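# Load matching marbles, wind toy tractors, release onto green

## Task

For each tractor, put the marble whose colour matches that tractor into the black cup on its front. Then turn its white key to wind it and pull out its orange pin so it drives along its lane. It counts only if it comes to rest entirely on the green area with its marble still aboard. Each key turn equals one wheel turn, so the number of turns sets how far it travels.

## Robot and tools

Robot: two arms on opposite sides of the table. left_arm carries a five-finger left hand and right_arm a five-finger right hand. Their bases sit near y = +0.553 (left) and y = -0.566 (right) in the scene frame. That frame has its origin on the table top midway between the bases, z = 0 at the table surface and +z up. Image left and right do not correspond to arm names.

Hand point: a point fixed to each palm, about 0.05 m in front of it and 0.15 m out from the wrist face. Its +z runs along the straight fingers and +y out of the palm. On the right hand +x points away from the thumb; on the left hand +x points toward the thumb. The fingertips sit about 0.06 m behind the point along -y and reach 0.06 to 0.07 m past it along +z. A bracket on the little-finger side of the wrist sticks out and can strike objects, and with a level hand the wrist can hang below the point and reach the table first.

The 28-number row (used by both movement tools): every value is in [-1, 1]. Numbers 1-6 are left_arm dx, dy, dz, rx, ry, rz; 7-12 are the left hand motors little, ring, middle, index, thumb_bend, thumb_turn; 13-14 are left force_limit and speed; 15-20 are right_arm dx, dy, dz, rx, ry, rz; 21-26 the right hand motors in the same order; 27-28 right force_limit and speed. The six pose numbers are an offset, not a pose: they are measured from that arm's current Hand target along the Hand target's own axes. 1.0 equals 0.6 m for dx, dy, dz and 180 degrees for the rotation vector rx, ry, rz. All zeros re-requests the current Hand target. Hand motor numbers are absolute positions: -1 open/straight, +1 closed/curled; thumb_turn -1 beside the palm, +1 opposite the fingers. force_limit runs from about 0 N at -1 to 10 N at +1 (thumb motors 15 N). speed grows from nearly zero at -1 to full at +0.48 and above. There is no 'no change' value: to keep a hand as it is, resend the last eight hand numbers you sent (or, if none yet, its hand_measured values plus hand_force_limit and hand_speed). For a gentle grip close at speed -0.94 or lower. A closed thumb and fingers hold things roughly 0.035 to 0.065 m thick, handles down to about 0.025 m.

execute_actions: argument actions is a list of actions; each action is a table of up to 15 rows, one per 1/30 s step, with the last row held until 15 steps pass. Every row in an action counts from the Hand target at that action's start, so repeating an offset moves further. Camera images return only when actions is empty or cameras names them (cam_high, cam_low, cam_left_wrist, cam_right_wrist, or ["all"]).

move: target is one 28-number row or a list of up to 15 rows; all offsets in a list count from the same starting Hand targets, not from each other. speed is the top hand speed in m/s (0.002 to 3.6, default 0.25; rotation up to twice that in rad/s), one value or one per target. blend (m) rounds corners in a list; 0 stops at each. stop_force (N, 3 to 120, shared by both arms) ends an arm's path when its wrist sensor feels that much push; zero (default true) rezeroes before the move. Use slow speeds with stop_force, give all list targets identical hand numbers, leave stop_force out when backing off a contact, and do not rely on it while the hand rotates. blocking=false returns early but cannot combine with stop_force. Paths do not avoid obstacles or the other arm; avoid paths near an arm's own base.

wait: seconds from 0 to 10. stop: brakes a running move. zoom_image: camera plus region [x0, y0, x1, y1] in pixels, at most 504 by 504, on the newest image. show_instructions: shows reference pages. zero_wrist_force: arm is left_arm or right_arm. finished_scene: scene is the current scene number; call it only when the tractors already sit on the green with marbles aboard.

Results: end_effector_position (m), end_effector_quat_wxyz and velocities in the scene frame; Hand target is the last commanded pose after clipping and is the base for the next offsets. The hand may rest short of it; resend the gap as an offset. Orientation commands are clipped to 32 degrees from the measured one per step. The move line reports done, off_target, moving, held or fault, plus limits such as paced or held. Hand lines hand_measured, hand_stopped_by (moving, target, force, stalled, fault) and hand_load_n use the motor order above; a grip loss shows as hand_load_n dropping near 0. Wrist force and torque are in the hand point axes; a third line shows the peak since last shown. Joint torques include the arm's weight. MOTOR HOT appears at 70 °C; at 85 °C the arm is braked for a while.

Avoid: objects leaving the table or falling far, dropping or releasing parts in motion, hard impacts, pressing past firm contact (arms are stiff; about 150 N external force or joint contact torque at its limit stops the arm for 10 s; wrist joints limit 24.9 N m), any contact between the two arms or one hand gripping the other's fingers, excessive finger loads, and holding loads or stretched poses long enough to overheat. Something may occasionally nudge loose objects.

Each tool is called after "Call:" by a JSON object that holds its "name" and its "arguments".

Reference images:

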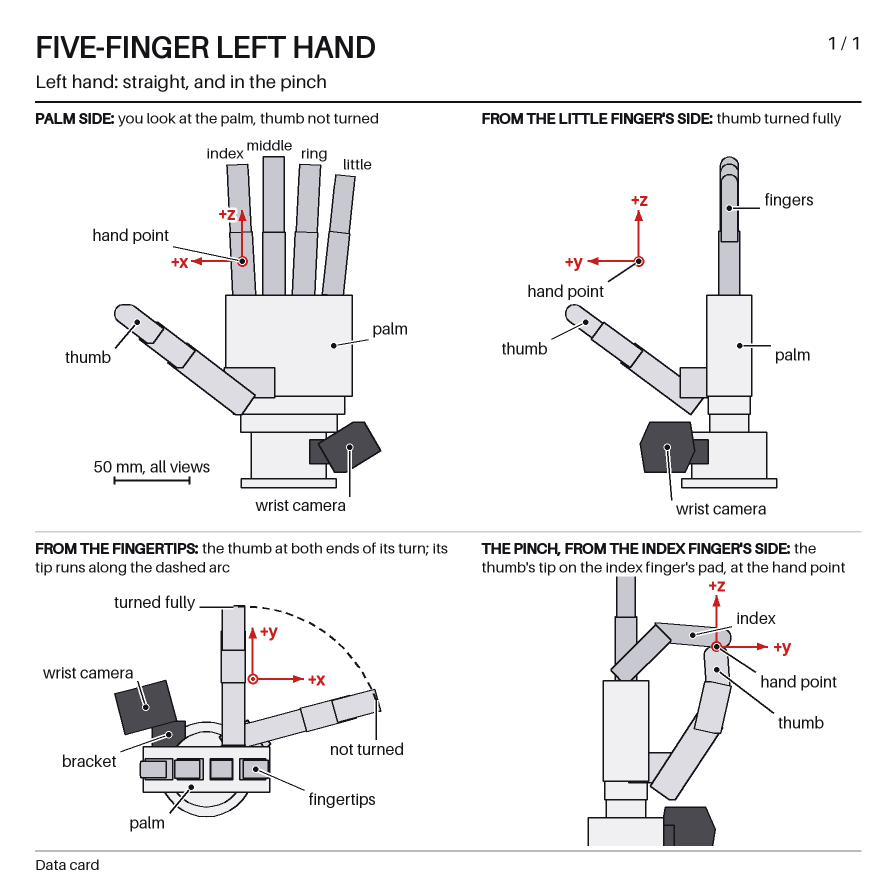

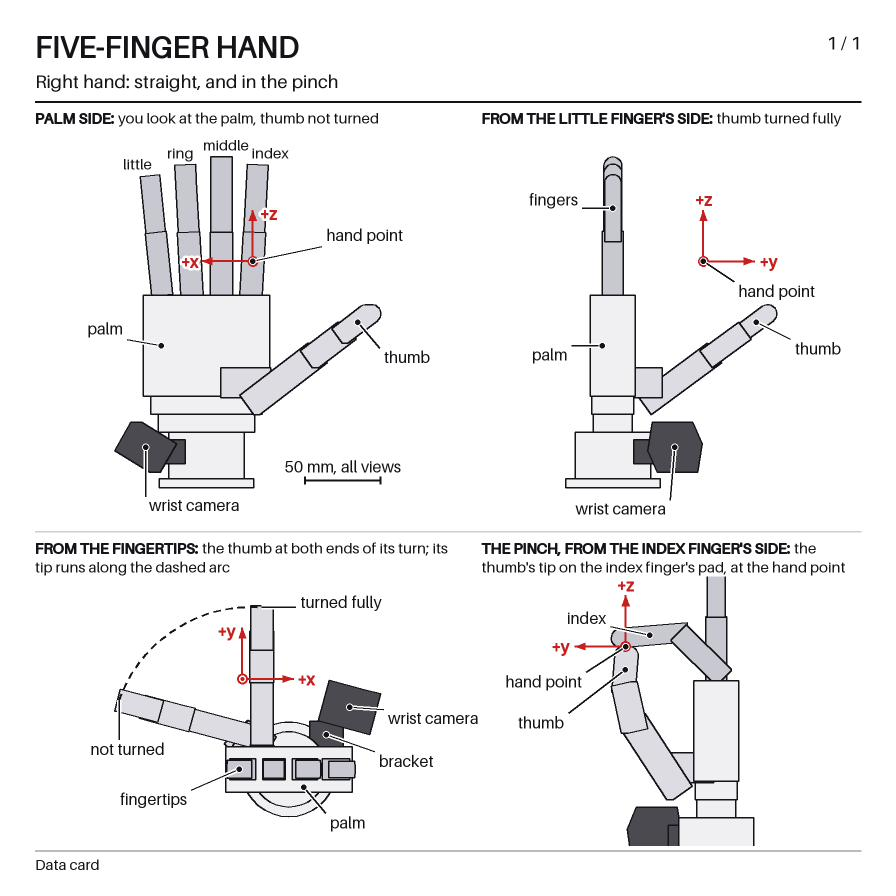

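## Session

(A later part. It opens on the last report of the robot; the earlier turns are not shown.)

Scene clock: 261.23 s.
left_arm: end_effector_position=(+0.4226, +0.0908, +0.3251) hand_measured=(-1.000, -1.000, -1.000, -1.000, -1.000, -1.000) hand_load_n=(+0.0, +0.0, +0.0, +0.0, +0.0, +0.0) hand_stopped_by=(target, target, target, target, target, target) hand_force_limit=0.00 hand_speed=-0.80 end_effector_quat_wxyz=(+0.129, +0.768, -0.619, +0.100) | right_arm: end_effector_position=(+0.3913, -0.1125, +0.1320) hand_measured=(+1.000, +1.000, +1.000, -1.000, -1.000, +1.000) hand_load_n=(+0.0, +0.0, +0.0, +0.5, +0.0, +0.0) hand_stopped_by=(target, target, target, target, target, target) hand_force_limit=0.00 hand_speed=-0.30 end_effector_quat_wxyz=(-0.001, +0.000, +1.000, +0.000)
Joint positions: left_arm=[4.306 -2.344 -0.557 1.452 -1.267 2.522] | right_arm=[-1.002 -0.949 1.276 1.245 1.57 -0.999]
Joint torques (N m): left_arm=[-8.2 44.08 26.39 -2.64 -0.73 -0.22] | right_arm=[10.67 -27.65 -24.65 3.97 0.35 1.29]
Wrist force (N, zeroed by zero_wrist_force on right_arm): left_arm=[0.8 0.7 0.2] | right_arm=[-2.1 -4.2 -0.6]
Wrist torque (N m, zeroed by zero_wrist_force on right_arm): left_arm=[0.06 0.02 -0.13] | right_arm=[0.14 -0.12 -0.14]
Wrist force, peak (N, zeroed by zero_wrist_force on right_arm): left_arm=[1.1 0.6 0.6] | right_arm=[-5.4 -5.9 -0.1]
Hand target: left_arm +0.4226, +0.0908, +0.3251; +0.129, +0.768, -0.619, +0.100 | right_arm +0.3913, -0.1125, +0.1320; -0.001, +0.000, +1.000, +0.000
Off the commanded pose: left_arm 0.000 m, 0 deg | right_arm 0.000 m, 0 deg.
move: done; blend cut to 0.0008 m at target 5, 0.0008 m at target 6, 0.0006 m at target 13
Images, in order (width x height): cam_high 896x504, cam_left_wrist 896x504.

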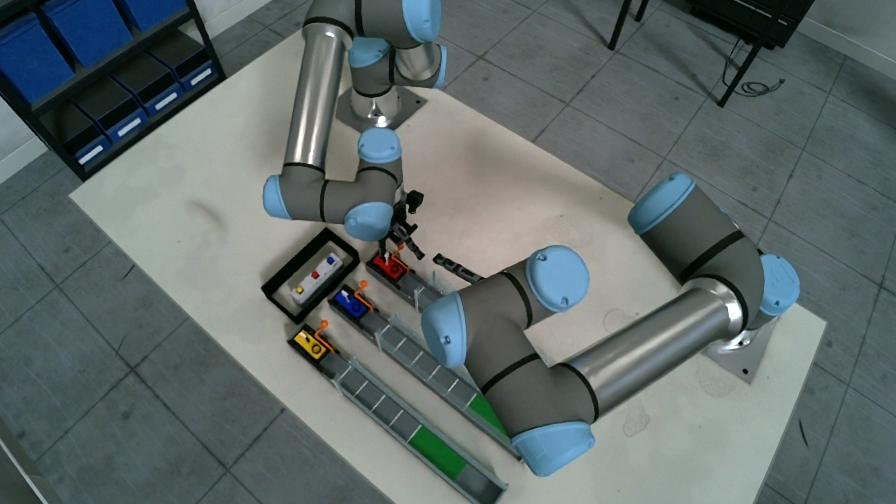

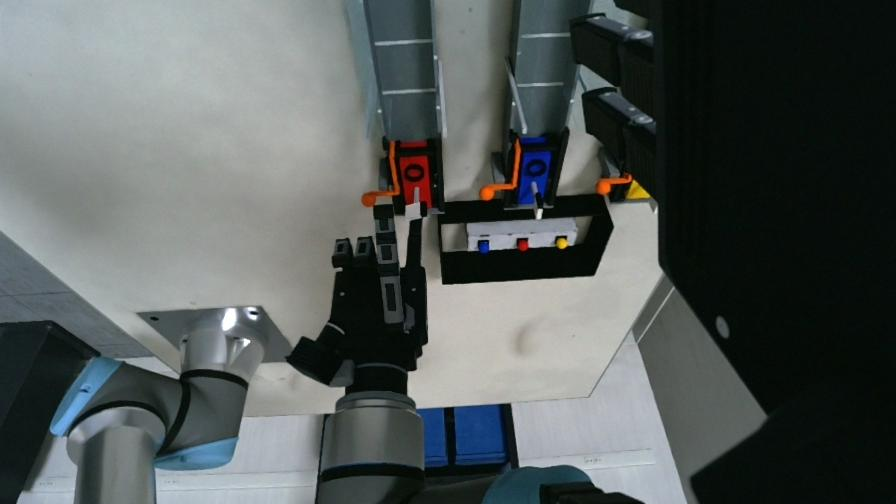

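Call:
{"name": "move", "arguments": {"target": [[0,0,0,0,0,0,-1,-1,-1,-1,-1,-1,0,-0.8,0,-0.0175,0,0,0,0,1,1,1,-1,-1,1,0,-0.3],[0,0,0,0,0,0,-1,-1,-1,-1,-1,-1,0,-0.8,0,-0.0175,-0.05,0,0,0,1,1,1,-1,-1,1,0,-0.3],[0,0,0,0,0,0,-1,-1,-1,-1,-1,-1,0,-0.8,-0.02683,0.03083,-0.05,0,0,0,1,1,1,-1,-1,1,0,-0.3],[0,0,0,0,0,0,-1,-1,-1,-1,-1,-1,0,-0.8,-0.02683,0.03083,0,0,0,0,1,1,1,-1,-1,1,0,-0.3]], "speed": 0.08, "blend": 0.003}}

Call:
{"name": "zero_wrist_force", "arguments": {"arm": "right_arm"}}

Call:
{"name": "move", "arguments": {"target": [[0,0,0,0,0,0,-1,-1,-1,-1,-1,-1,0,-0.8,0,-0.014,0,0,0,0,1,1,1,-1,-1,1,0,-0.3],[0,0,0,0,0,0,-1,-1,-1,-1,-1,-1,0,-0.8,0,-0.01783,0,0,0,0,1,1,1,-1,-1,1,0,-0.3],[0,0,0,0,0,0,-1,-1,-1,-1,-1,-1,0,-0.8,0.001,-0.0215,0,0,0,0,1,1,1,-1,-1,1,0,-0.3],[0,0,0,0,0,0,-1,-1,-1,-1,-1,-1,0,-0.8,0.003,-0.02467,0,0,0,0,1,1,1,-1,-1,1,0,-0.3],[0,0,0,0,0,0,-1,-1,-1,-1,-1,-1,0,-0.8,0.00567,-0.02733,0,0,0,0,1,1,1,-1,-1,1,0,-0.3],[0,0,0,0,0,0,-1,-1,-1,-1,-1,-1,0,-0.8,0.00783,-0.02867,0,0,0,0,1,1,1,-1,-1,1,0,-0.3],[0,0,0,0,0,0,-1,-1,-1,-1,-1,-1,0,-0.8,0.007,-0.03567,0,0,0,0,1,1,1,-1,-1,1,0,-0.3],[0,0,0,0,0,0,-1,-1,-1,-1,-1,-1,0,-0.8,0.0085,-0.0415,0,0,0,0,1,1,1,-1,-1,1,0,-0.3],[0,0,0,0,0,0,-1,-1,-1,-1,-1,-1,0,-0.8,0.0125,-0.0415,0,0,0,0,1,1,1,-1,-1,1,0,-0.3],[0,0,0,0,0,0,-1,-1,-1,-1,-1,-1,0,-0.8,0.01633,-0.03983,0,0,0,0,1,1,1,-1,-1,1,0,-0.3],[0,0,0,0,0,0,-1,-1,-1,-1,-1,-1,0,-0.8,0.02,-0.038,0,0,0,0,1,1,1,-1,-1,1,0,-0.3],[0,0,0,0,0,0,-1,-1,-1,-1,-1,-1,0,-0.8,0.02317,-0.03517,0,0,0,0,1,1,1,-1,-1,1,0,-0.3],[0,0,0,0,0,0,-1,-1,-1,-1,-1,-1,0,-0.8,0.02583,-0.0325,0,0,0,0,1,1,1,-1,-1,1,0,-0.3],[0,0,0,0,0,0,-1,-1,-1,-1,-1,-1,0,-0.8,0.02683,-0.03083,0,0,0,0,1,1,1,-1,-1,1,0,-0.3]], "speed": 0.018, "blend": 0.001, "stop_force": 9}}

Call:
{"name": "move", "arguments": {"target": [[0,0,0,0,0,0,-1,-1,-1,-1,-1,-1,0,-0.8,0,-0.02,0,0,0,0,1,1,1,-1,-1,1,0,-0.3],[0,0,0,0,0,0,-1,-1,-1,-1,-1,-1,0,-0.8,0,-0.02,-0.06,0,0,0,1,1,1,-1,-1,1,0,-0.3]], "speed": 0.08, "blend": 0.003, "cameras": ["cam_left_wrist","cam_high"]}}

Call:
{"name": "zoom_image", "arguments": {"camera": "cam_left_wrist", "region": [395, 160, 445, 220]}}

Call:
{"name": "zoom_image", "arguments": {"camera": "cam_high", "region": [366, 236, 402, 272]}}

Scene clock: 264.40 s.
left_arm: end_effector_position=(+0.4226, +0.0908, +0.3251) hand_measured=(-1.000, -1.000, -1.000, -1.000, -1.000, -1.000) hand_load_n=(+0.0, +0.0, +0.0, +0.0, +0.0, +0.0) hand_stopped_by=(target, target, target, target, target, target) hand_force_limit=0.00 hand_speed=-0.80 end_effector_quat_wxyz=(+0.129, +0.768, -0.619, +0.100) | right_arm: end_effector_position=(+0.4074, -0.0941, +0.1321) hand_measured=(+1.000, +1.000, +1.000, -1.000, -1.000, +1.000) hand_load_n=(+0.0, +0.0, +0.0, -1.0, -0.5, +0.0) hand_stopped_by=(target, target, target, target, target, target) hand_force_limit=0.00 hand_speed=-0.30 end_effector_quat_wxyz=(-0.001, +0.000, +1.000, +0.000)
Joint positions: left_arm=[4.306 -2.344 -0.557 1.452 -1.267 2.522] | right_arm=[-0.989 -0.889 1.174 1.287 1.57 -0.986]
Joint torques (N m): left_arm=[-8.28 44.29 26.5 -2.5 -0.73 -0.25] | right_arm=[9.28 -29.68 -10.59 1.12 0.91 1.44]
Wrist force (N, zeroed by zero_wrist_force on right_arm): left_arm=[0.6 0.5 0.2] | right_arm=[0.3 0.0 -0.2]
Wrist torque (N m, zeroed by zero_wrist_force on right_arm): left_arm=[0.03 0.06 -0.14] | right_arm=[0.00 -0.03 0.01]
Wrist force, peak (N, zeroed by zero_wrist_force on right_arm): left_arm=[1.0 0.4 0.6] | right_arm=[-2.2 -4.4 -0.5]
Hand target: left_arm +0.4226, +0.0908, +0.3251; +0.129, +0.768, -0.619, +0.100 | right_arm +0.4074, -0.0940, +0.1320; -0.001, +0.000, +1.000, +0.000
Off the commanded pose: left_arm 0.000 m, 0 deg | right_arm 0.000 m, 0 deg.
move: done

Wrist force sensor zeroed.

Scene clock: 267.53 s.
left_arm: end_effector_position=(+0.4226, +0.0908, +0.3251) hand_measured=(-1.000, -1.000, -1.000, -1.000, -1.000, -1.000) hand_load_n=(+0.0, +0.0, +0.0, +0.0, +0.0, +0.0) hand_stopped_by=(target, target, target, target, target, target) hand_force_limit=0.00 hand_speed=-0.80 end_effector_quat_wxyz=(+0.129, +0.768, -0.619, +0.100) | right_arm: end_effector_position=(+0.3913, -0.1125, +0.1320) hand_measured=(+1.000, +1.000, +1.000, -1.000, -1.000, +1.000) hand_load_n=(+0.0, +0.0, +0.0, +0.5, +0.0, +0.0) hand_stopped_by=(target, target, target, target, target, target) hand_force_limit=0.00 hand_speed=-0.30 end_effector_quat_wxyz=(-0.001, +0.000, +1.000, +0.000)
Joint positions: left_arm=[4.306 -2.344 -0.557 1.452 -1.267 2.522] | right_arm=[-1.002 -0.949 1.276 1.245 1.57 -0.999]
Joint torques (N m): left_arm=[-8.2 44.55 25.92 -2.5 -0.72 -0.3] | right_arm=[11.42 -27.25 -26.17 3.97 0.41 1.28]
Wrist force (N, zeroed by zero_wrist_force on right_arm): left_arm=[0.7 0.4 0.2] | right_arm=[-2.1 -4.2 0.1]
Wrist torque (N m, zeroed by zero_wrist_force on right_arm): left_arm=[0.02 0.03 -0.12] | right_arm=[0.17 -0.07 -0.14]
Wrist force, peak (N, zeroed by zero_wrist_force on right_arm): left_arm=[0.9 0.6 0.7] | right_arm=[-5.8 -5.6 -0.1]
Hand target: left_arm +0.4226, +0.0908, +0.3251; +0.129, +0.768, -0.619, +0.100 | right_arm +0.3913, -0.1125, +0.1320; -0.001, +0.000, +1.000, +0.000
Off the commanded pose: left_arm 0.000 m, 0 deg | right_arm 0.000 m, 0 deg.
move: done; blend cut to 0.0008 m at target 5, 0.0008 m at target 6, 0.0006 m at target 13

Scene clock: 268.60 s.
left_arm: end_effector_position=(+0.4226, +0.0908, +0.3251) hand_measured=(-1.000, -1.000, -1.000, -1.000, -1.000, -1.000) hand_load_n=(+0.0, +0.0, +0.0, +0.0, +0.0, +0.0) hand_stopped_by=(target, target, target, target, target, target) hand_force_limit=0.00 hand_speed=-0.80 end_effector_quat_wxyz=(+0.129, +0.768, -0.619, +0.100) | right_arm: end_effector_position=(+0.3913, -0.1246, +0.1679) hand_measured=(+1.000, +1.000, +1.000, -1.000, -1.000, +1.000) hand_load_n=(+0.0, +0.0, +0.0, +0.0, +0.0, +0.0) hand_stopped_by=(target, target, target, target, target, target) hand_force_limit=0.00 hand_speed=-0.30 end_effector_quat_wxyz=(-0.001, +0.000, +1.000, +0.000)
Joint positions: left_arm=[4.306 -2.344 -0.557 1.452 -1.267 2.522] | right_arm=[-1.021 -0.996 1.257 1.311 1.57 -1.019]
Joint torques (N m): left_arm=[-7.7 44.59 26.39 -2.44 -0.69 -0.4] | right_arm=[-8.28 -51.6 -25.94 3.9 -1.43 -1.09]
Wrist force (N, zeroed by zero_wrist_force on right_arm): left_arm=[0.8 0.3 0.3] | right_arm=[-0.4 -0.7 0.5]
Wrist torque (N m, zeroed by zero_wrist_force on right_arm): left_arm=[-0.01 0.02 -0.10] | right_arm=[-0.02 0.05 0.09]
Wrist force, peak (N, zeroed by zero_wrist_force on right_arm): left_arm=[1.0 0.6 0.6] | right_arm=[-2.1 -4.4 0.1]
Hand target: left_arm +0.4226, +0.0908, +0.3251; +0.129, +0.768, -0.619, +0.100 | right_arm +0.3913, -0.1246, +0.1680; -0.001, +0.000, +1.000, +0.000
Off the commanded pose: left_arm 0.000 m, 0 deg | right_arm 0.000 m, 0 deg.
move: done
Images, in order (width x height): cam_high 896x504, cam_left_wrist 896x504.

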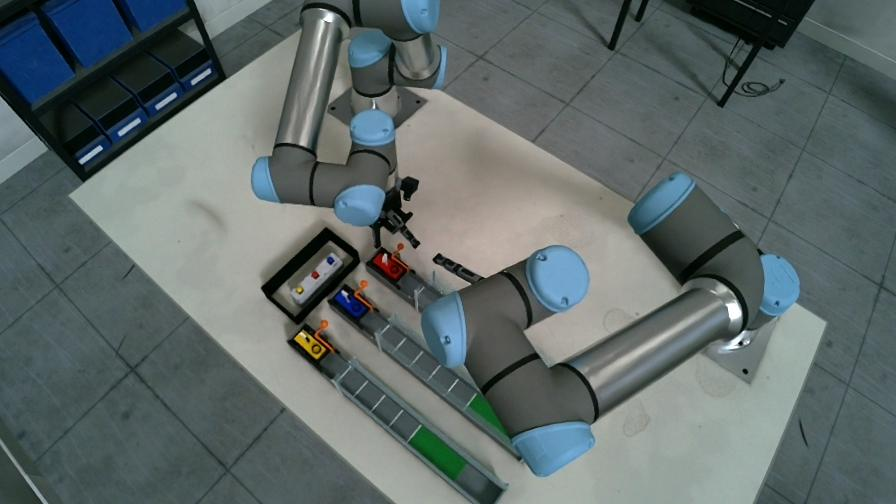

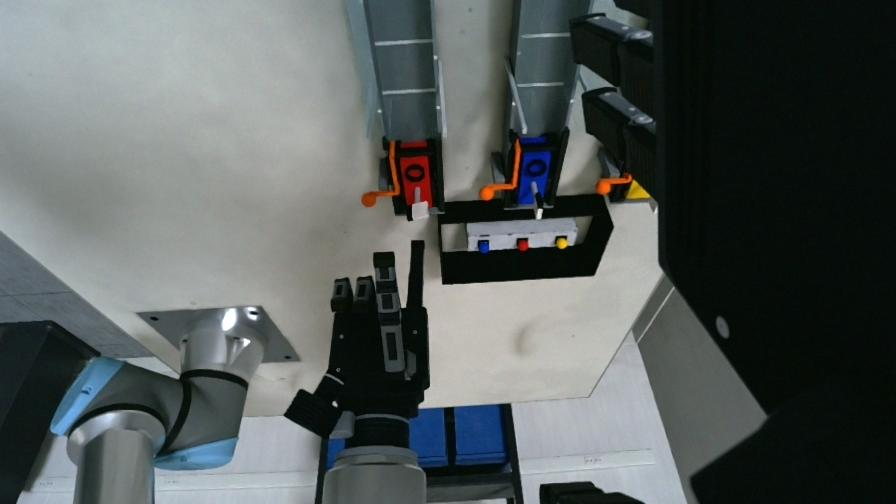

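Scaled by 8.400.

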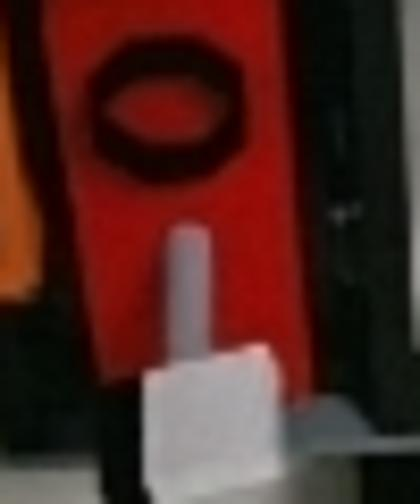

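Scaled by 14.000.

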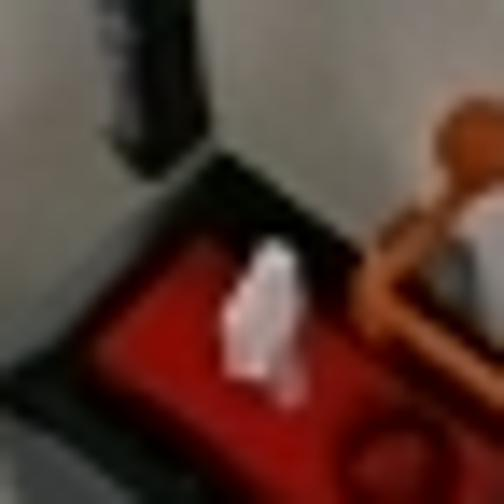

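Call:
{"name": "execute_actions", "arguments": {"actions": []}}

Scene clock: 271.07 s.
left_arm: end_effector_position=(+0.4226, +0.0908, +0.3251) hand_measured=(-1.000, -1.000, -1.000, -1.000, -1.000, -1.000) hand_load_n=(+0.0, +0.0, +0.0, +0.0, +0.0, -0.5) hand_stopped_by=(target, target, target, target, target, target) hand_force_limit=0.00 hand_speed=-0.80 end_effector_quat_wxyz=(+0.129, +0.768, -0.619, +0.100) | right_arm: end_effector_position=(+0.3913, -0.1246, +0.1680) hand_measured=(+1.000, +1.000, +1.000, -1.000, -1.000, +1.000) hand_load_n=(+0.0, +0.5, +0.0, +0.0, +0.0, +0.0) hand_stopped_by=(target, target, target, target, target, target) hand_force_limit=0.00 hand_speed=-0.30 end_effector_quat_wxyz=(-0.001, +0.000, +1.000, +0.000)
Joint positions: left_arm=[4.306 -2.344 -0.557 1.452 -1.267 2.522] | right_arm=[-1.021 -0.996 1.257 1.311 1.57 -1.019]
Joint velocities: within noise
Joint torques (N m): left_arm=[-8.18 44.83 26.27 -2.43 -0.68 -0.31] | right_arm=[-8.47 -52.27 -25.89 4.02 1.44 -1.4]
Wrist force (N, zeroed by zero_wrist_force on right_arm): left_arm=[0.7 0.5 0.5] | right_arm=[-0.3 -0.5 0.3]
Wrist torque (N m, zeroed by zero_wrist_force on right_arm): left_arm=[0.02 0.05 -0.12] | right_arm=[0.02 0.04 0.11]
Wrist force, peak (N, zeroed by zero_wrist_force on right_arm): left_arm=[0.9 0.6 0.6] | right_arm=[-0.2 -0.5 0.5]
Hand target: left_arm +0.4226, +0.0908, +0.3251; +0.129, +0.768, -0.619, +0.100 | right_arm +0.3913, -0.1246, +0.1680; -0.001, +0.000, +1.000, +0.000
Off the commanded pose: left_arm 0.000 m, 0 deg | right_arm 0.000 m, 0 deg.

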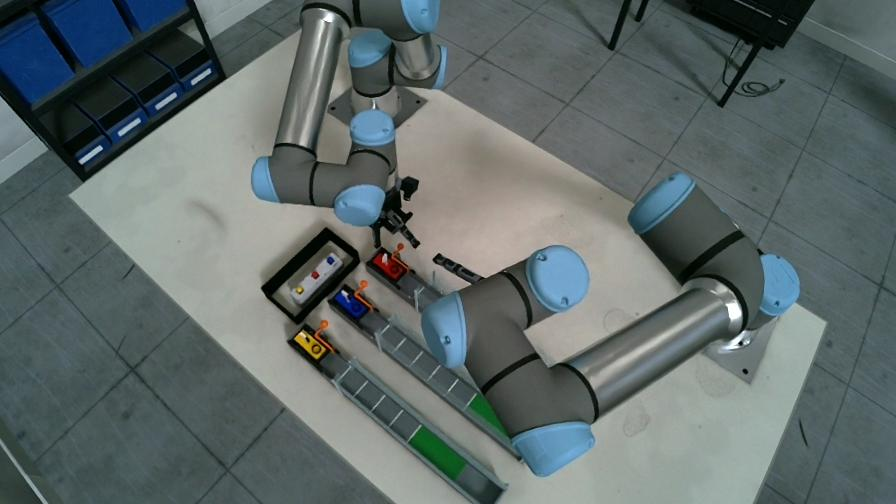

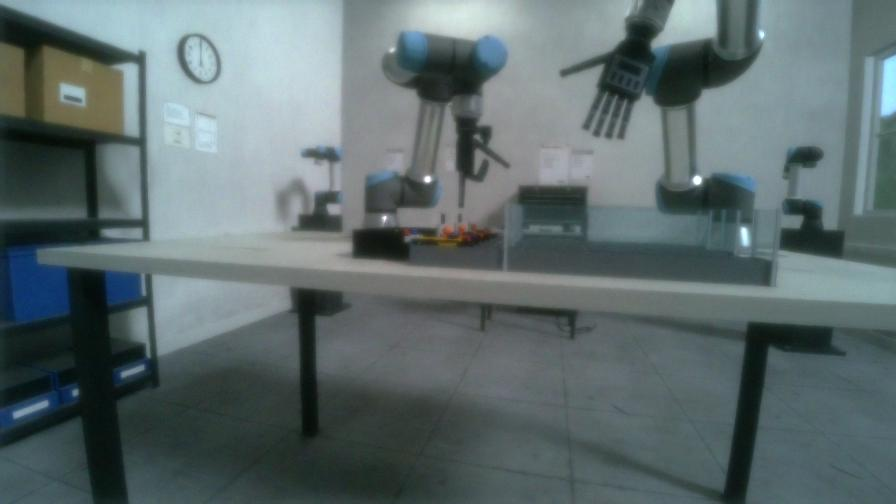

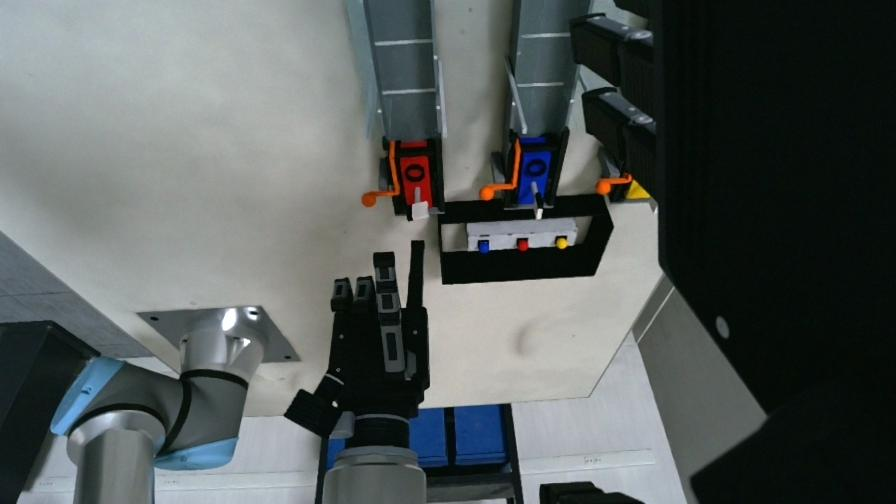

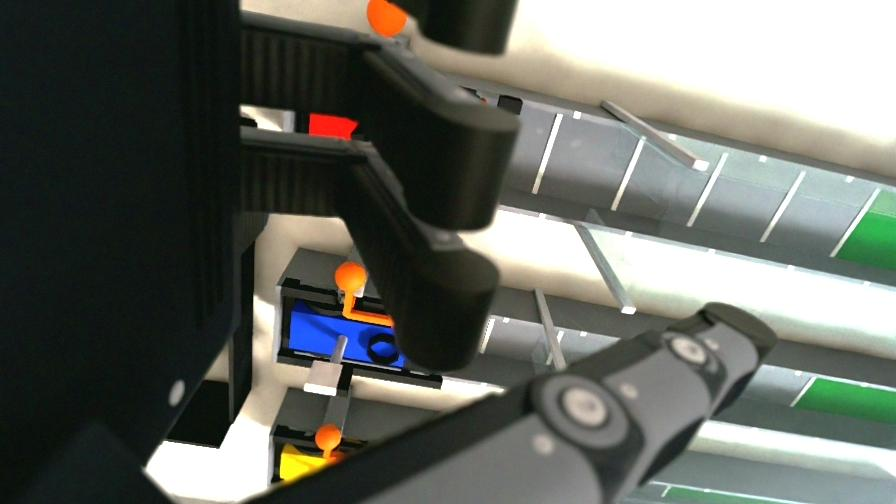

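Call:
{"name": "zoom_image", "arguments": {"camera": "cam_left_wrist", "region": [355, 125, 455, 225]}}

Call:
{"name": "zoom_image", "arguments": {"camera": "cam_left_wrist", "region": [465, 180, 585, 260]}}

Call:
{"name": "zoom_image", "arguments": {"camera": "cam_high", "region": [360, 225, 420, 285]}}

Scaled by 5.040.

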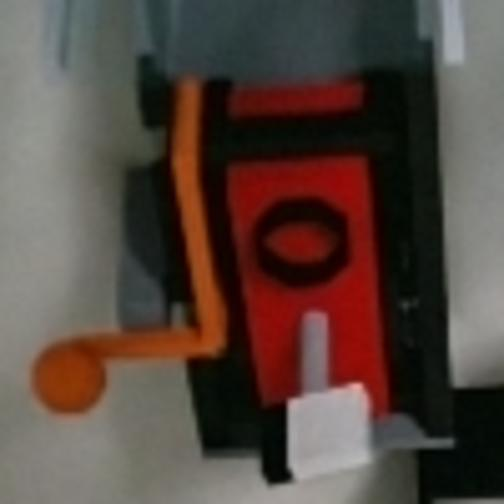

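Scaled by 4.200.

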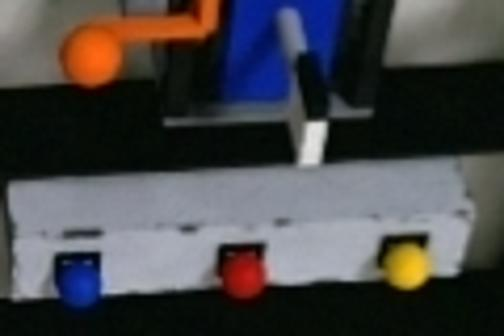

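Scaled by 8.400.

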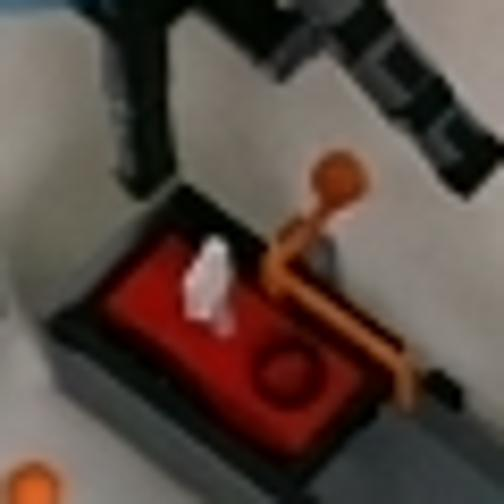

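Call:
{"name": "zoom_image", "arguments": {"camera": "cam_high", "region": [285, 245, 345, 305]}}

Call:
{"name": "zoom_image", "arguments": {"camera": "cam_low", "region": [350, 200, 510, 280]}}

Scaled by 8.400.

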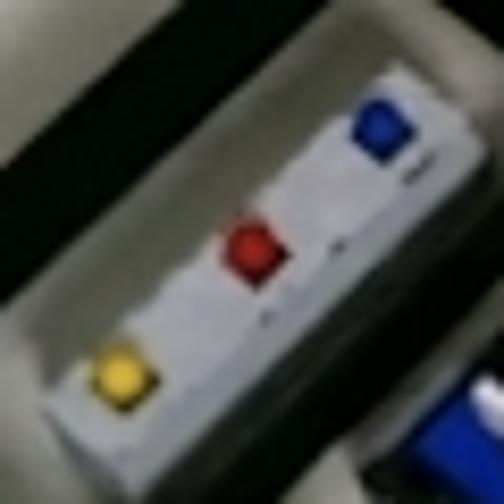

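Scaled by 3.150.

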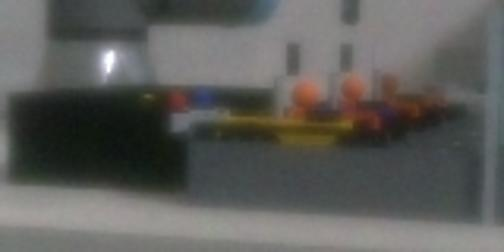

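Call:
{"name": "move", "arguments": {"target": [[0,0,0,0,0,0,-1,-1,-1,-1,-1,-1,0,-0.8,0,0,-0.22,0,0,0,-1,-1,-1,-1,-1,1,0,-0.3],[0,0,0,0,0,0,-1,-1,-1,-1,-1,-1,0,-0.8,0.1522,-0.1923,-0.1867,0.2382,-0.2382,-0.4578,-1,-1,-1,-1,-1,1,0,-0.3]], "speed": 0.3, "blend": 0.03, "cameras": ["cam_left_wrist","cam_right_wrist"]}}

Scene clock: 282.03 s.
left_arm: end_effector_position=(+0.4226, +0.0908, +0.3251) hand_measured=(-1.000, -1.000, -1.000, -1.000, -1.000, -1.000) hand_load_n=(+0.0, +0.0, +0.0, +0.0, +0.0, +0.0) hand_stopped_by=(target, target, target, target, target, target) hand_force_limit=0.00 hand_speed=-0.80 end_effector_quat_wxyz=(+0.129, +0.768, -0.619, +0.100) | right_arm: end_effector_position=(+0.3001, -0.2400, +0.2801) hand_measured=(-1.000, -1.000, -1.000, -1.000, -1.000, +1.000) hand_load_n=(+0.0, +0.0, +0.0, +0.0, +0.0, +0.0) hand_stopped_by=(target, target, target, target, target, target) hand_force_limit=0.00 hand_speed=-0.30 end_effector_quat_wxyz=(+0.326, -0.627, +0.628, -0.326)
Joint positions: left_arm=[4.306 -2.344 -0.557 1.452 -1.267 2.522] | right_arm=[-0.852 -1.634 1.738 0.648 2.141 -2.673]
Joint torques (N m): left_arm=[-7.57 44.6 24.88 -2.4 -0.6 -0.52] | right_arm=[-8.78 -28.93 -13.7 -1.09 -1.36 -1.28]
Wrist force (N, zeroed by zero_wrist_force on right_arm): left_arm=[0.9 0.6 0.1] | right_arm=[0.3 2.6 -2.1]
Wrist torque (N m, zeroed by zero_wrist_force on right_arm): left_arm=[0.05 0.00 -0.11] | right_arm=[0.28 0.04 0.25]
Wrist force, peak (N, zeroed by zero_wrist_force on right_arm): left_arm=[1.0 0.7 0.5] | right_arm=[0.4 3.0 -2.4]
Hand target: left_arm +0.4226, +0.0908, +0.3251; +0.129, +0.768, -0.619, +0.100 | right_arm +0.3001, -0.2400, +0.2801; -0.326, +0.627, -0.628, +0.326
Off the commanded pose: left_arm 0.000 m, 0 deg | right_arm 0.000 m, 0 deg.
move: done
Images, in order (width x height): cam_left_wrist 896x504, cam_right_wrist 896x504.

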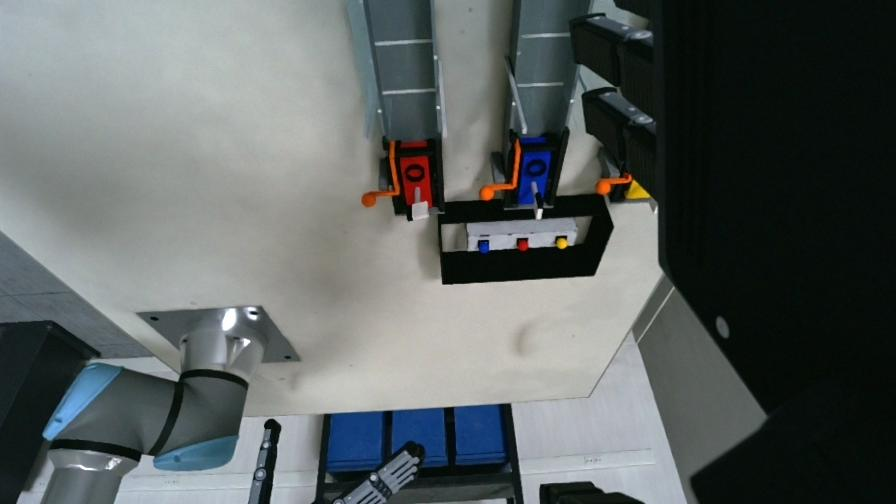

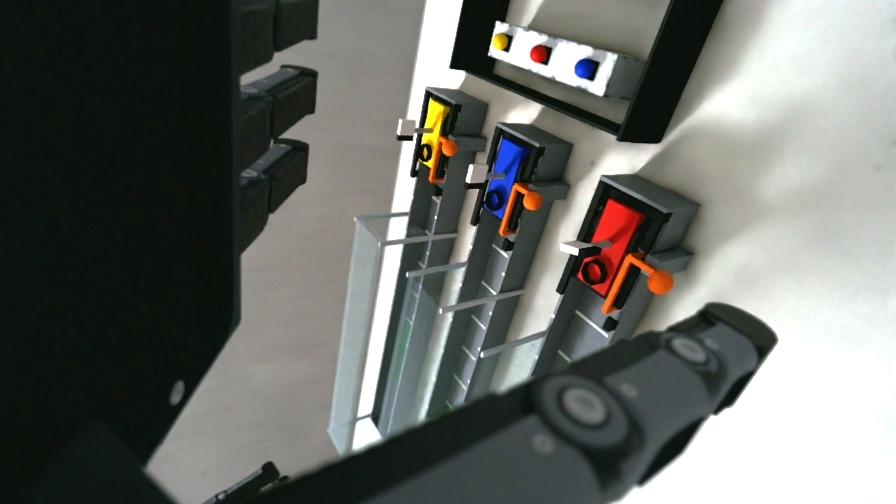

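Call:
{"name": "zoom_image", "arguments": {"camera": "cam_right_wrist", "region": [540, 160, 720, 340]}}

Call:
{"name": "zoom_image", "arguments": {"camera": "cam_right_wrist", "region": [440, 0, 660, 220]}}

Scaled by 2.800.

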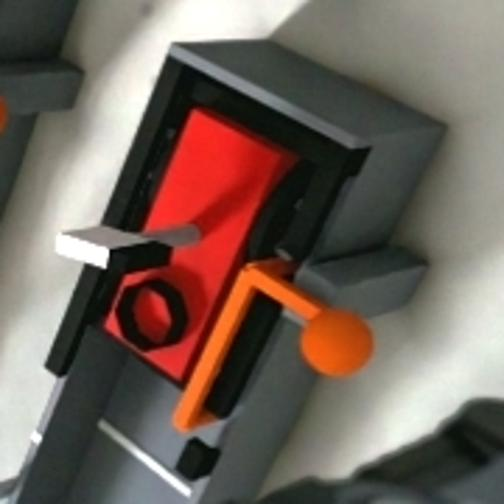

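Scaled by 2.291.

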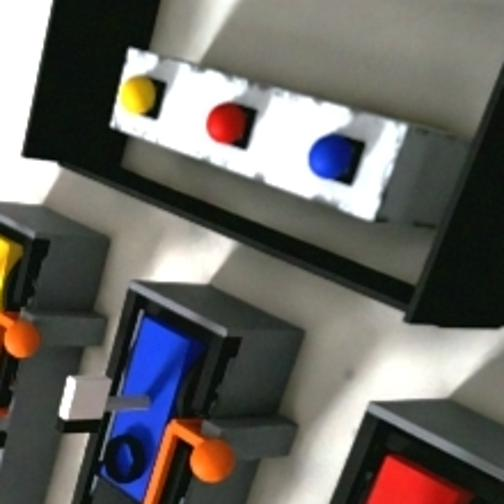

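Call:
{"name": "move", "arguments": {"target": [0,0,0,0,0,0,-1,-1,-1,-1,-1,-1,0,-0.8,0,0,0,0,0,0,-1,-1,0.1,0.1,-0.4,1,0,-0.3], "cameras": ["cam_right_wrist"]}}

Scene clock: 283.80 s.
left_arm: end_effector_position=(+0.4226, +0.0908, +0.3251) hand_measured=(-1.000, -1.000, -1.000, -1.000, -1.000, -1.000) hand_load_n=(+0.0, +0.0, +0.0, +0.0, +0.0, +0.0) hand_stopped_by=(target, target, target, target, target, target) hand_force_limit=0.00 hand_speed=-0.80 end_effector_quat_wxyz=(+0.129, +0.768, -0.619, +0.100) | right_arm: end_effector_position=(+0.3001, -0.2400, +0.2801) hand_measured=(-1.000, -1.000, +0.100, +0.100, -0.400, +1.000) hand_load_n=(+0.0, +0.0, +0.0, +0.0, +0.0, +0.0) hand_stopped_by=(target, target, target, target, target, target) hand_force_limit=0.00 hand_speed=-0.30 end_effector_quat_wxyz=(+0.326, -0.627, +0.628, -0.326)
Joint positions: left_arm=[4.306 -2.344 -0.557 1.452 -1.267 2.522] | right_arm=[-0.852 -1.634 1.738 0.648 2.141 -2.674]
Joint torques (N m): left_arm=[-7.54 44.84 25.66 -2.36 -0.7 -0.49] | right_arm=[-8.6 -28.31 -14.07 -0.7 -0.83 -1.36]
Wrist force (N, zeroed by zero_wrist_force on right_arm): left_arm=[0.7 0.6 0.4] | right_arm=[0.4 2.8 -2.3]
Wrist torque (N m, zeroed by zero_wrist_force on right_arm): left_arm=[0.03 0.03 -0.12] | right_arm=[0.33 0.03 0.26]
Wrist force, peak (N, zeroed by zero_wrist_force on right_arm): left_arm=[1.2 0.4 0.2] | right_arm=[0.3 2.9 -2.4]
Hand target: left_arm +0.4226, +0.0908, +0.3251; +0.129, +0.768, -0.619, +0.100 | right_arm +0.3001, -0.2400, +0.2801; -0.326, +0.627, -0.628, +0.326
Off the commanded pose: left_arm 0.000 m, 0 deg | right_arm 0.000 m, 0 deg.
move: done
Images, in order (width x height): cam_right_wrist 896x504.

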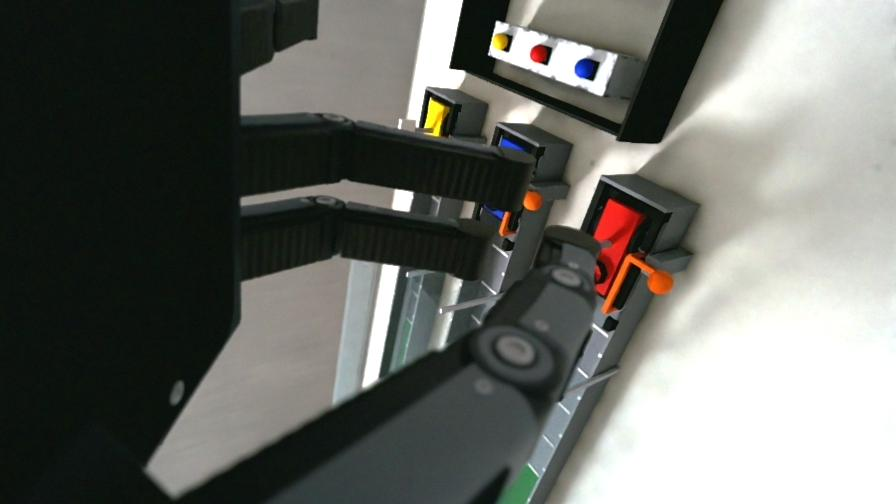

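Call:
{"name": "zoom_image", "arguments": {"camera": "cam_right_wrist", "region": [400, 130, 650, 380]}}

Scaled by 2.016.

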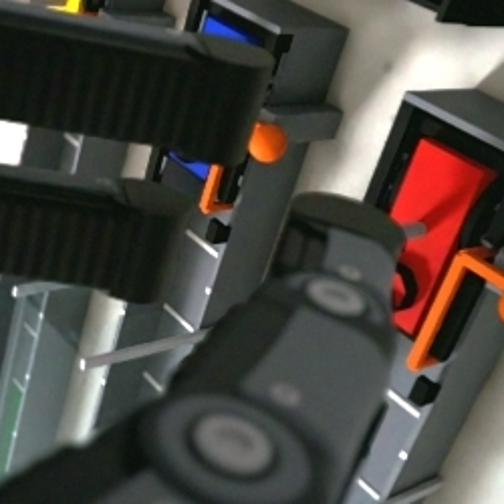

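Call:
{"name": "move", "arguments": {"target": [0,0,0,0,0,0,-1,-1,-1,-1,-1,-1,0,-0.8,0,0,0,0,0,0,-1,-1,0.3,0.3,-0.5,1,0,-0.3], "cameras": ["cam_right_wrist"]}}

Call:
{"name": "zoom_image", "arguments": {"camera": "cam_right_wrist", "region": [400, 130, 650, 380]}}

Scene clock: 289.70 s.
left_arm: end_effector_position=(+0.4226, +0.0908, +0.3251) hand_measured=(-1.000, -1.000, -1.000, -1.000, -1.000, -1.000) hand_load_n=(+0.0, +0.0, +0.0, +0.0, +0.0, +0.0) hand_stopped_by=(target, target, target, target, target, target) hand_force_limit=0.00 hand_speed=-0.80 end_effector_quat_wxyz=(+0.129, +0.768, -0.619, +0.100) | right_arm: end_effector_position=(+0.3001, -0.2400, +0.2801) hand_measured=(-1.000, -1.000, +0.300, +0.300, -0.500, +1.000) hand_load_n=(+0.0, +0.0, +0.0, +0.5, +0.0, +0.0) hand_stopped_by=(target, target, target, target, target, target) hand_force_limit=0.00 hand_speed=-0.30 end_effector_quat_wxyz=(+0.326, -0.627, +0.628, -0.326)
Joint positions: left_arm=[4.306 -2.344 -0.557 1.452 -1.267 2.522] | right_arm=[-0.852 -1.634 1.738 0.648 2.141 -2.674]
Joint torques (N m): left_arm=[-7.11 45.29 25.74 -2.39 -0.48 -0.59] | right_arm=[-8.73 -29.7 -16.49 -0.19 1.58 -1.26]
Wrist force (N, zeroed by zero_wrist_force on right_arm): left_arm=[0.8 0.7 0.3] | right_arm=[0.3 3.0 -2.3]
Wrist torque (N m, zeroed by zero_wrist_force on right_arm): left_arm=[0.06 0.02 -0.12] | right_arm=[0.36 0.05 0.26]
Wrist force, peak (N, zeroed by zero_wrist_force on right_arm): left_arm=[1.0 0.6 0.5] | right_arm=[0.1 3.0 -2.3]
Hand target: left_arm +0.4226, +0.0908, +0.3251; +0.129, +0.768, -0.619, +0.100 | right_arm +0.3001, -0.2400, +0.2801; -0.326, +0.627, -0.628, +0.326
Off the commanded pose: left_arm 0.000 m, 0 deg | right_arm 0.000 m, 0 deg.
move: done
Images, in order (width x height): cam_right_wrist 896x504.

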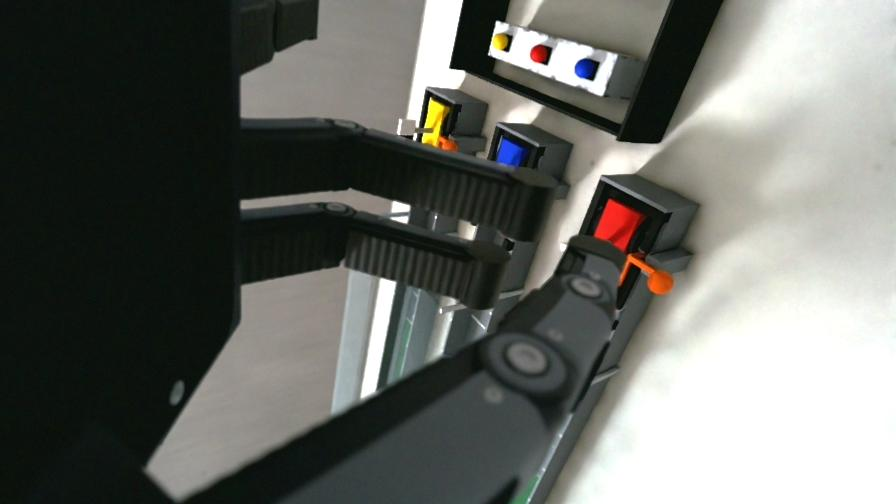

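Scaled by 2.016.

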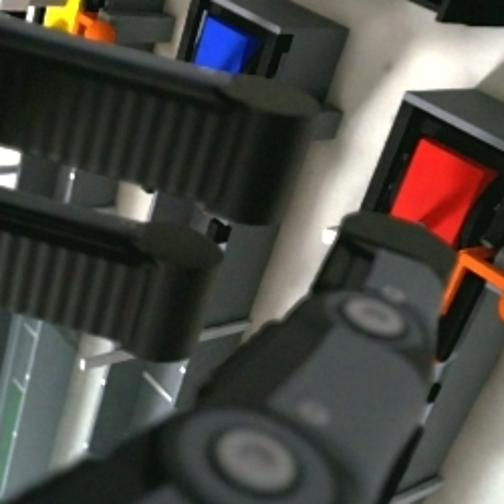

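Call:
{"name": "move", "arguments": {"target": [[0,0,0,0,0,0,-1,-1,-1,-1,-1,-1,0,-0.8,0.0378,-0.1171,0.3998,0,0,-0.0444,-1,-1,0.3,0.3,-0.7,1,0,-0.3],[0,0,0,0,0,0,-1,-1,-1,-1,-1,-1,0,-0.8,0.0378,0.029,0.5022,0,0,-0.0444,-1,-1,0.3,0.3,-0.7,1,0,-0.3]], "speed": [0.25,0.12], "blend": 0.02, "cameras": ["cam_left_wrist","cam_right_wrist"]}}

Call:
{"name": "zoom_image", "arguments": {"camera": "cam_right_wrist", "region": [400, 130, 650, 380]}}

Scene clock: 294.33 s.
left_arm: end_effector_position=(+0.4226, +0.0908, +0.3251) hand_measured=(-1.000, -1.000, -1.000, -1.000, -1.000, -1.000) hand_load_n=(+0.0, +0.0, -0.5, +0.0, +0.0, +0.0) hand_stopped_by=(target, target, target, target, target, target) hand_force_limit=0.00 hand_speed=-0.80 end_effector_quat_wxyz=(+0.129, +0.768, -0.619, +0.100) | right_arm: end_effector_position=(+0.5367, -0.2626, +0.0927) hand_measured=(-1.000, -1.000, +0.300, +0.300, -0.700, +1.000) hand_load_n=(+0.0, +0.0, +0.0, +0.0, +0.0, +0.5) hand_stopped_by=(target, target, target, target, target, target) hand_force_limit=0.00 hand_speed=-0.30 end_effector_quat_wxyz=(+0.303, -0.670, +0.582, -0.348)
Joint positions: left_arm=[4.306 -2.344 -0.557 1.452 -1.267 2.522] | right_arm=[-1.216 -1.179 1.676 0.147 1.86 -3.07]
Joint torques (N m): left_arm=[-7.32 45.12 25.46 -2.26 -0.54 -0.72] | right_arm=[4.48 -19.16 -13.18 -1.58 -1.63 -1.26]
Wrist force (N, zeroed by zero_wrist_force on right_arm): left_arm=[0.6 0.4 0.2] | right_arm=[-0.2 2.6 -2.5]
Wrist torque (N m, zeroed by zero_wrist_force on right_arm): left_arm=[0.01 0.05 -0.13] | right_arm=[0.32 0.06 0.21]
Wrist force, peak (N, zeroed by zero_wrist_force on right_arm): left_arm=[1.0 0.7 0.4] | right_arm=[0.2 3.3 -3.5]
Hand target: left_arm +0.4226, +0.0908, +0.3251; +0.129, +0.768, -0.619, +0.100 | right_arm +0.5366, -0.2626, +0.0926; -0.303, +0.670, -0.582, +0.348
Off the commanded pose: left_arm 0.000 m, 0 deg | right_arm 0.000 m, 0 deg.
move: done
Images, in order (width x height): cam_left_wrist 896x504, cam_right_wrist 896x504.

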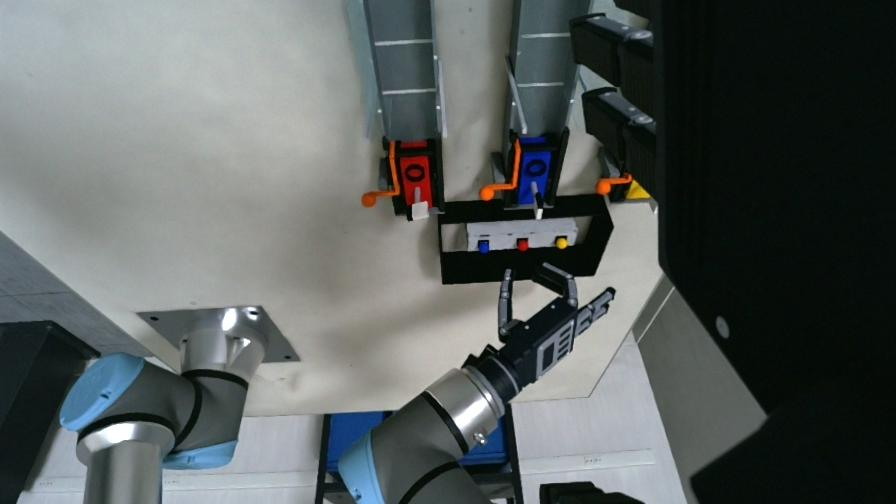

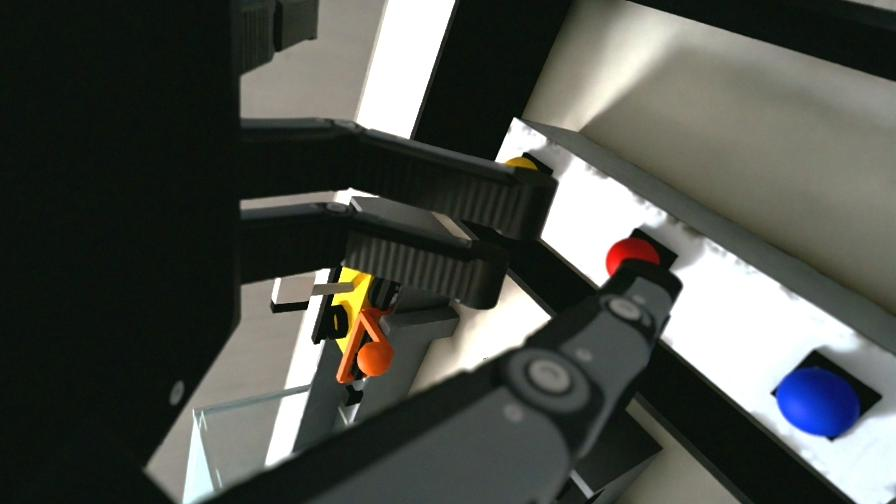

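Scaled by 2.016.

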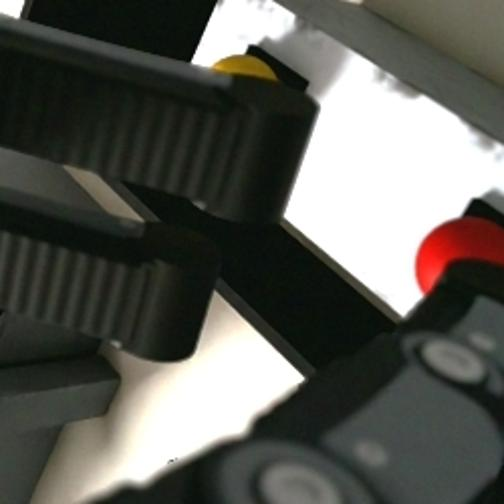

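Call:
{"name": "zoom_image", "arguments": {"camera": "cam_right_wrist", "region": [590, 220, 690, 320]}}

Call:
{"name": "zoom_image", "arguments": {"camera": "cam_right_wrist", "region": [750, 330, 890, 470]}}

Scaled by 5.040.

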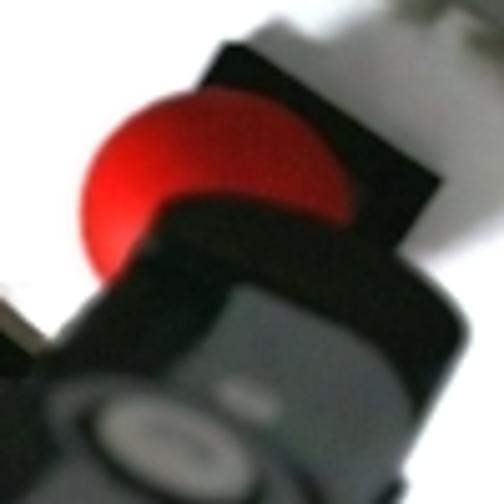

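Scaled by 3.600.

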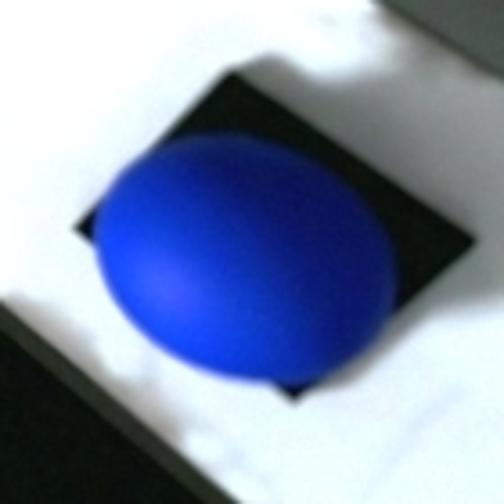

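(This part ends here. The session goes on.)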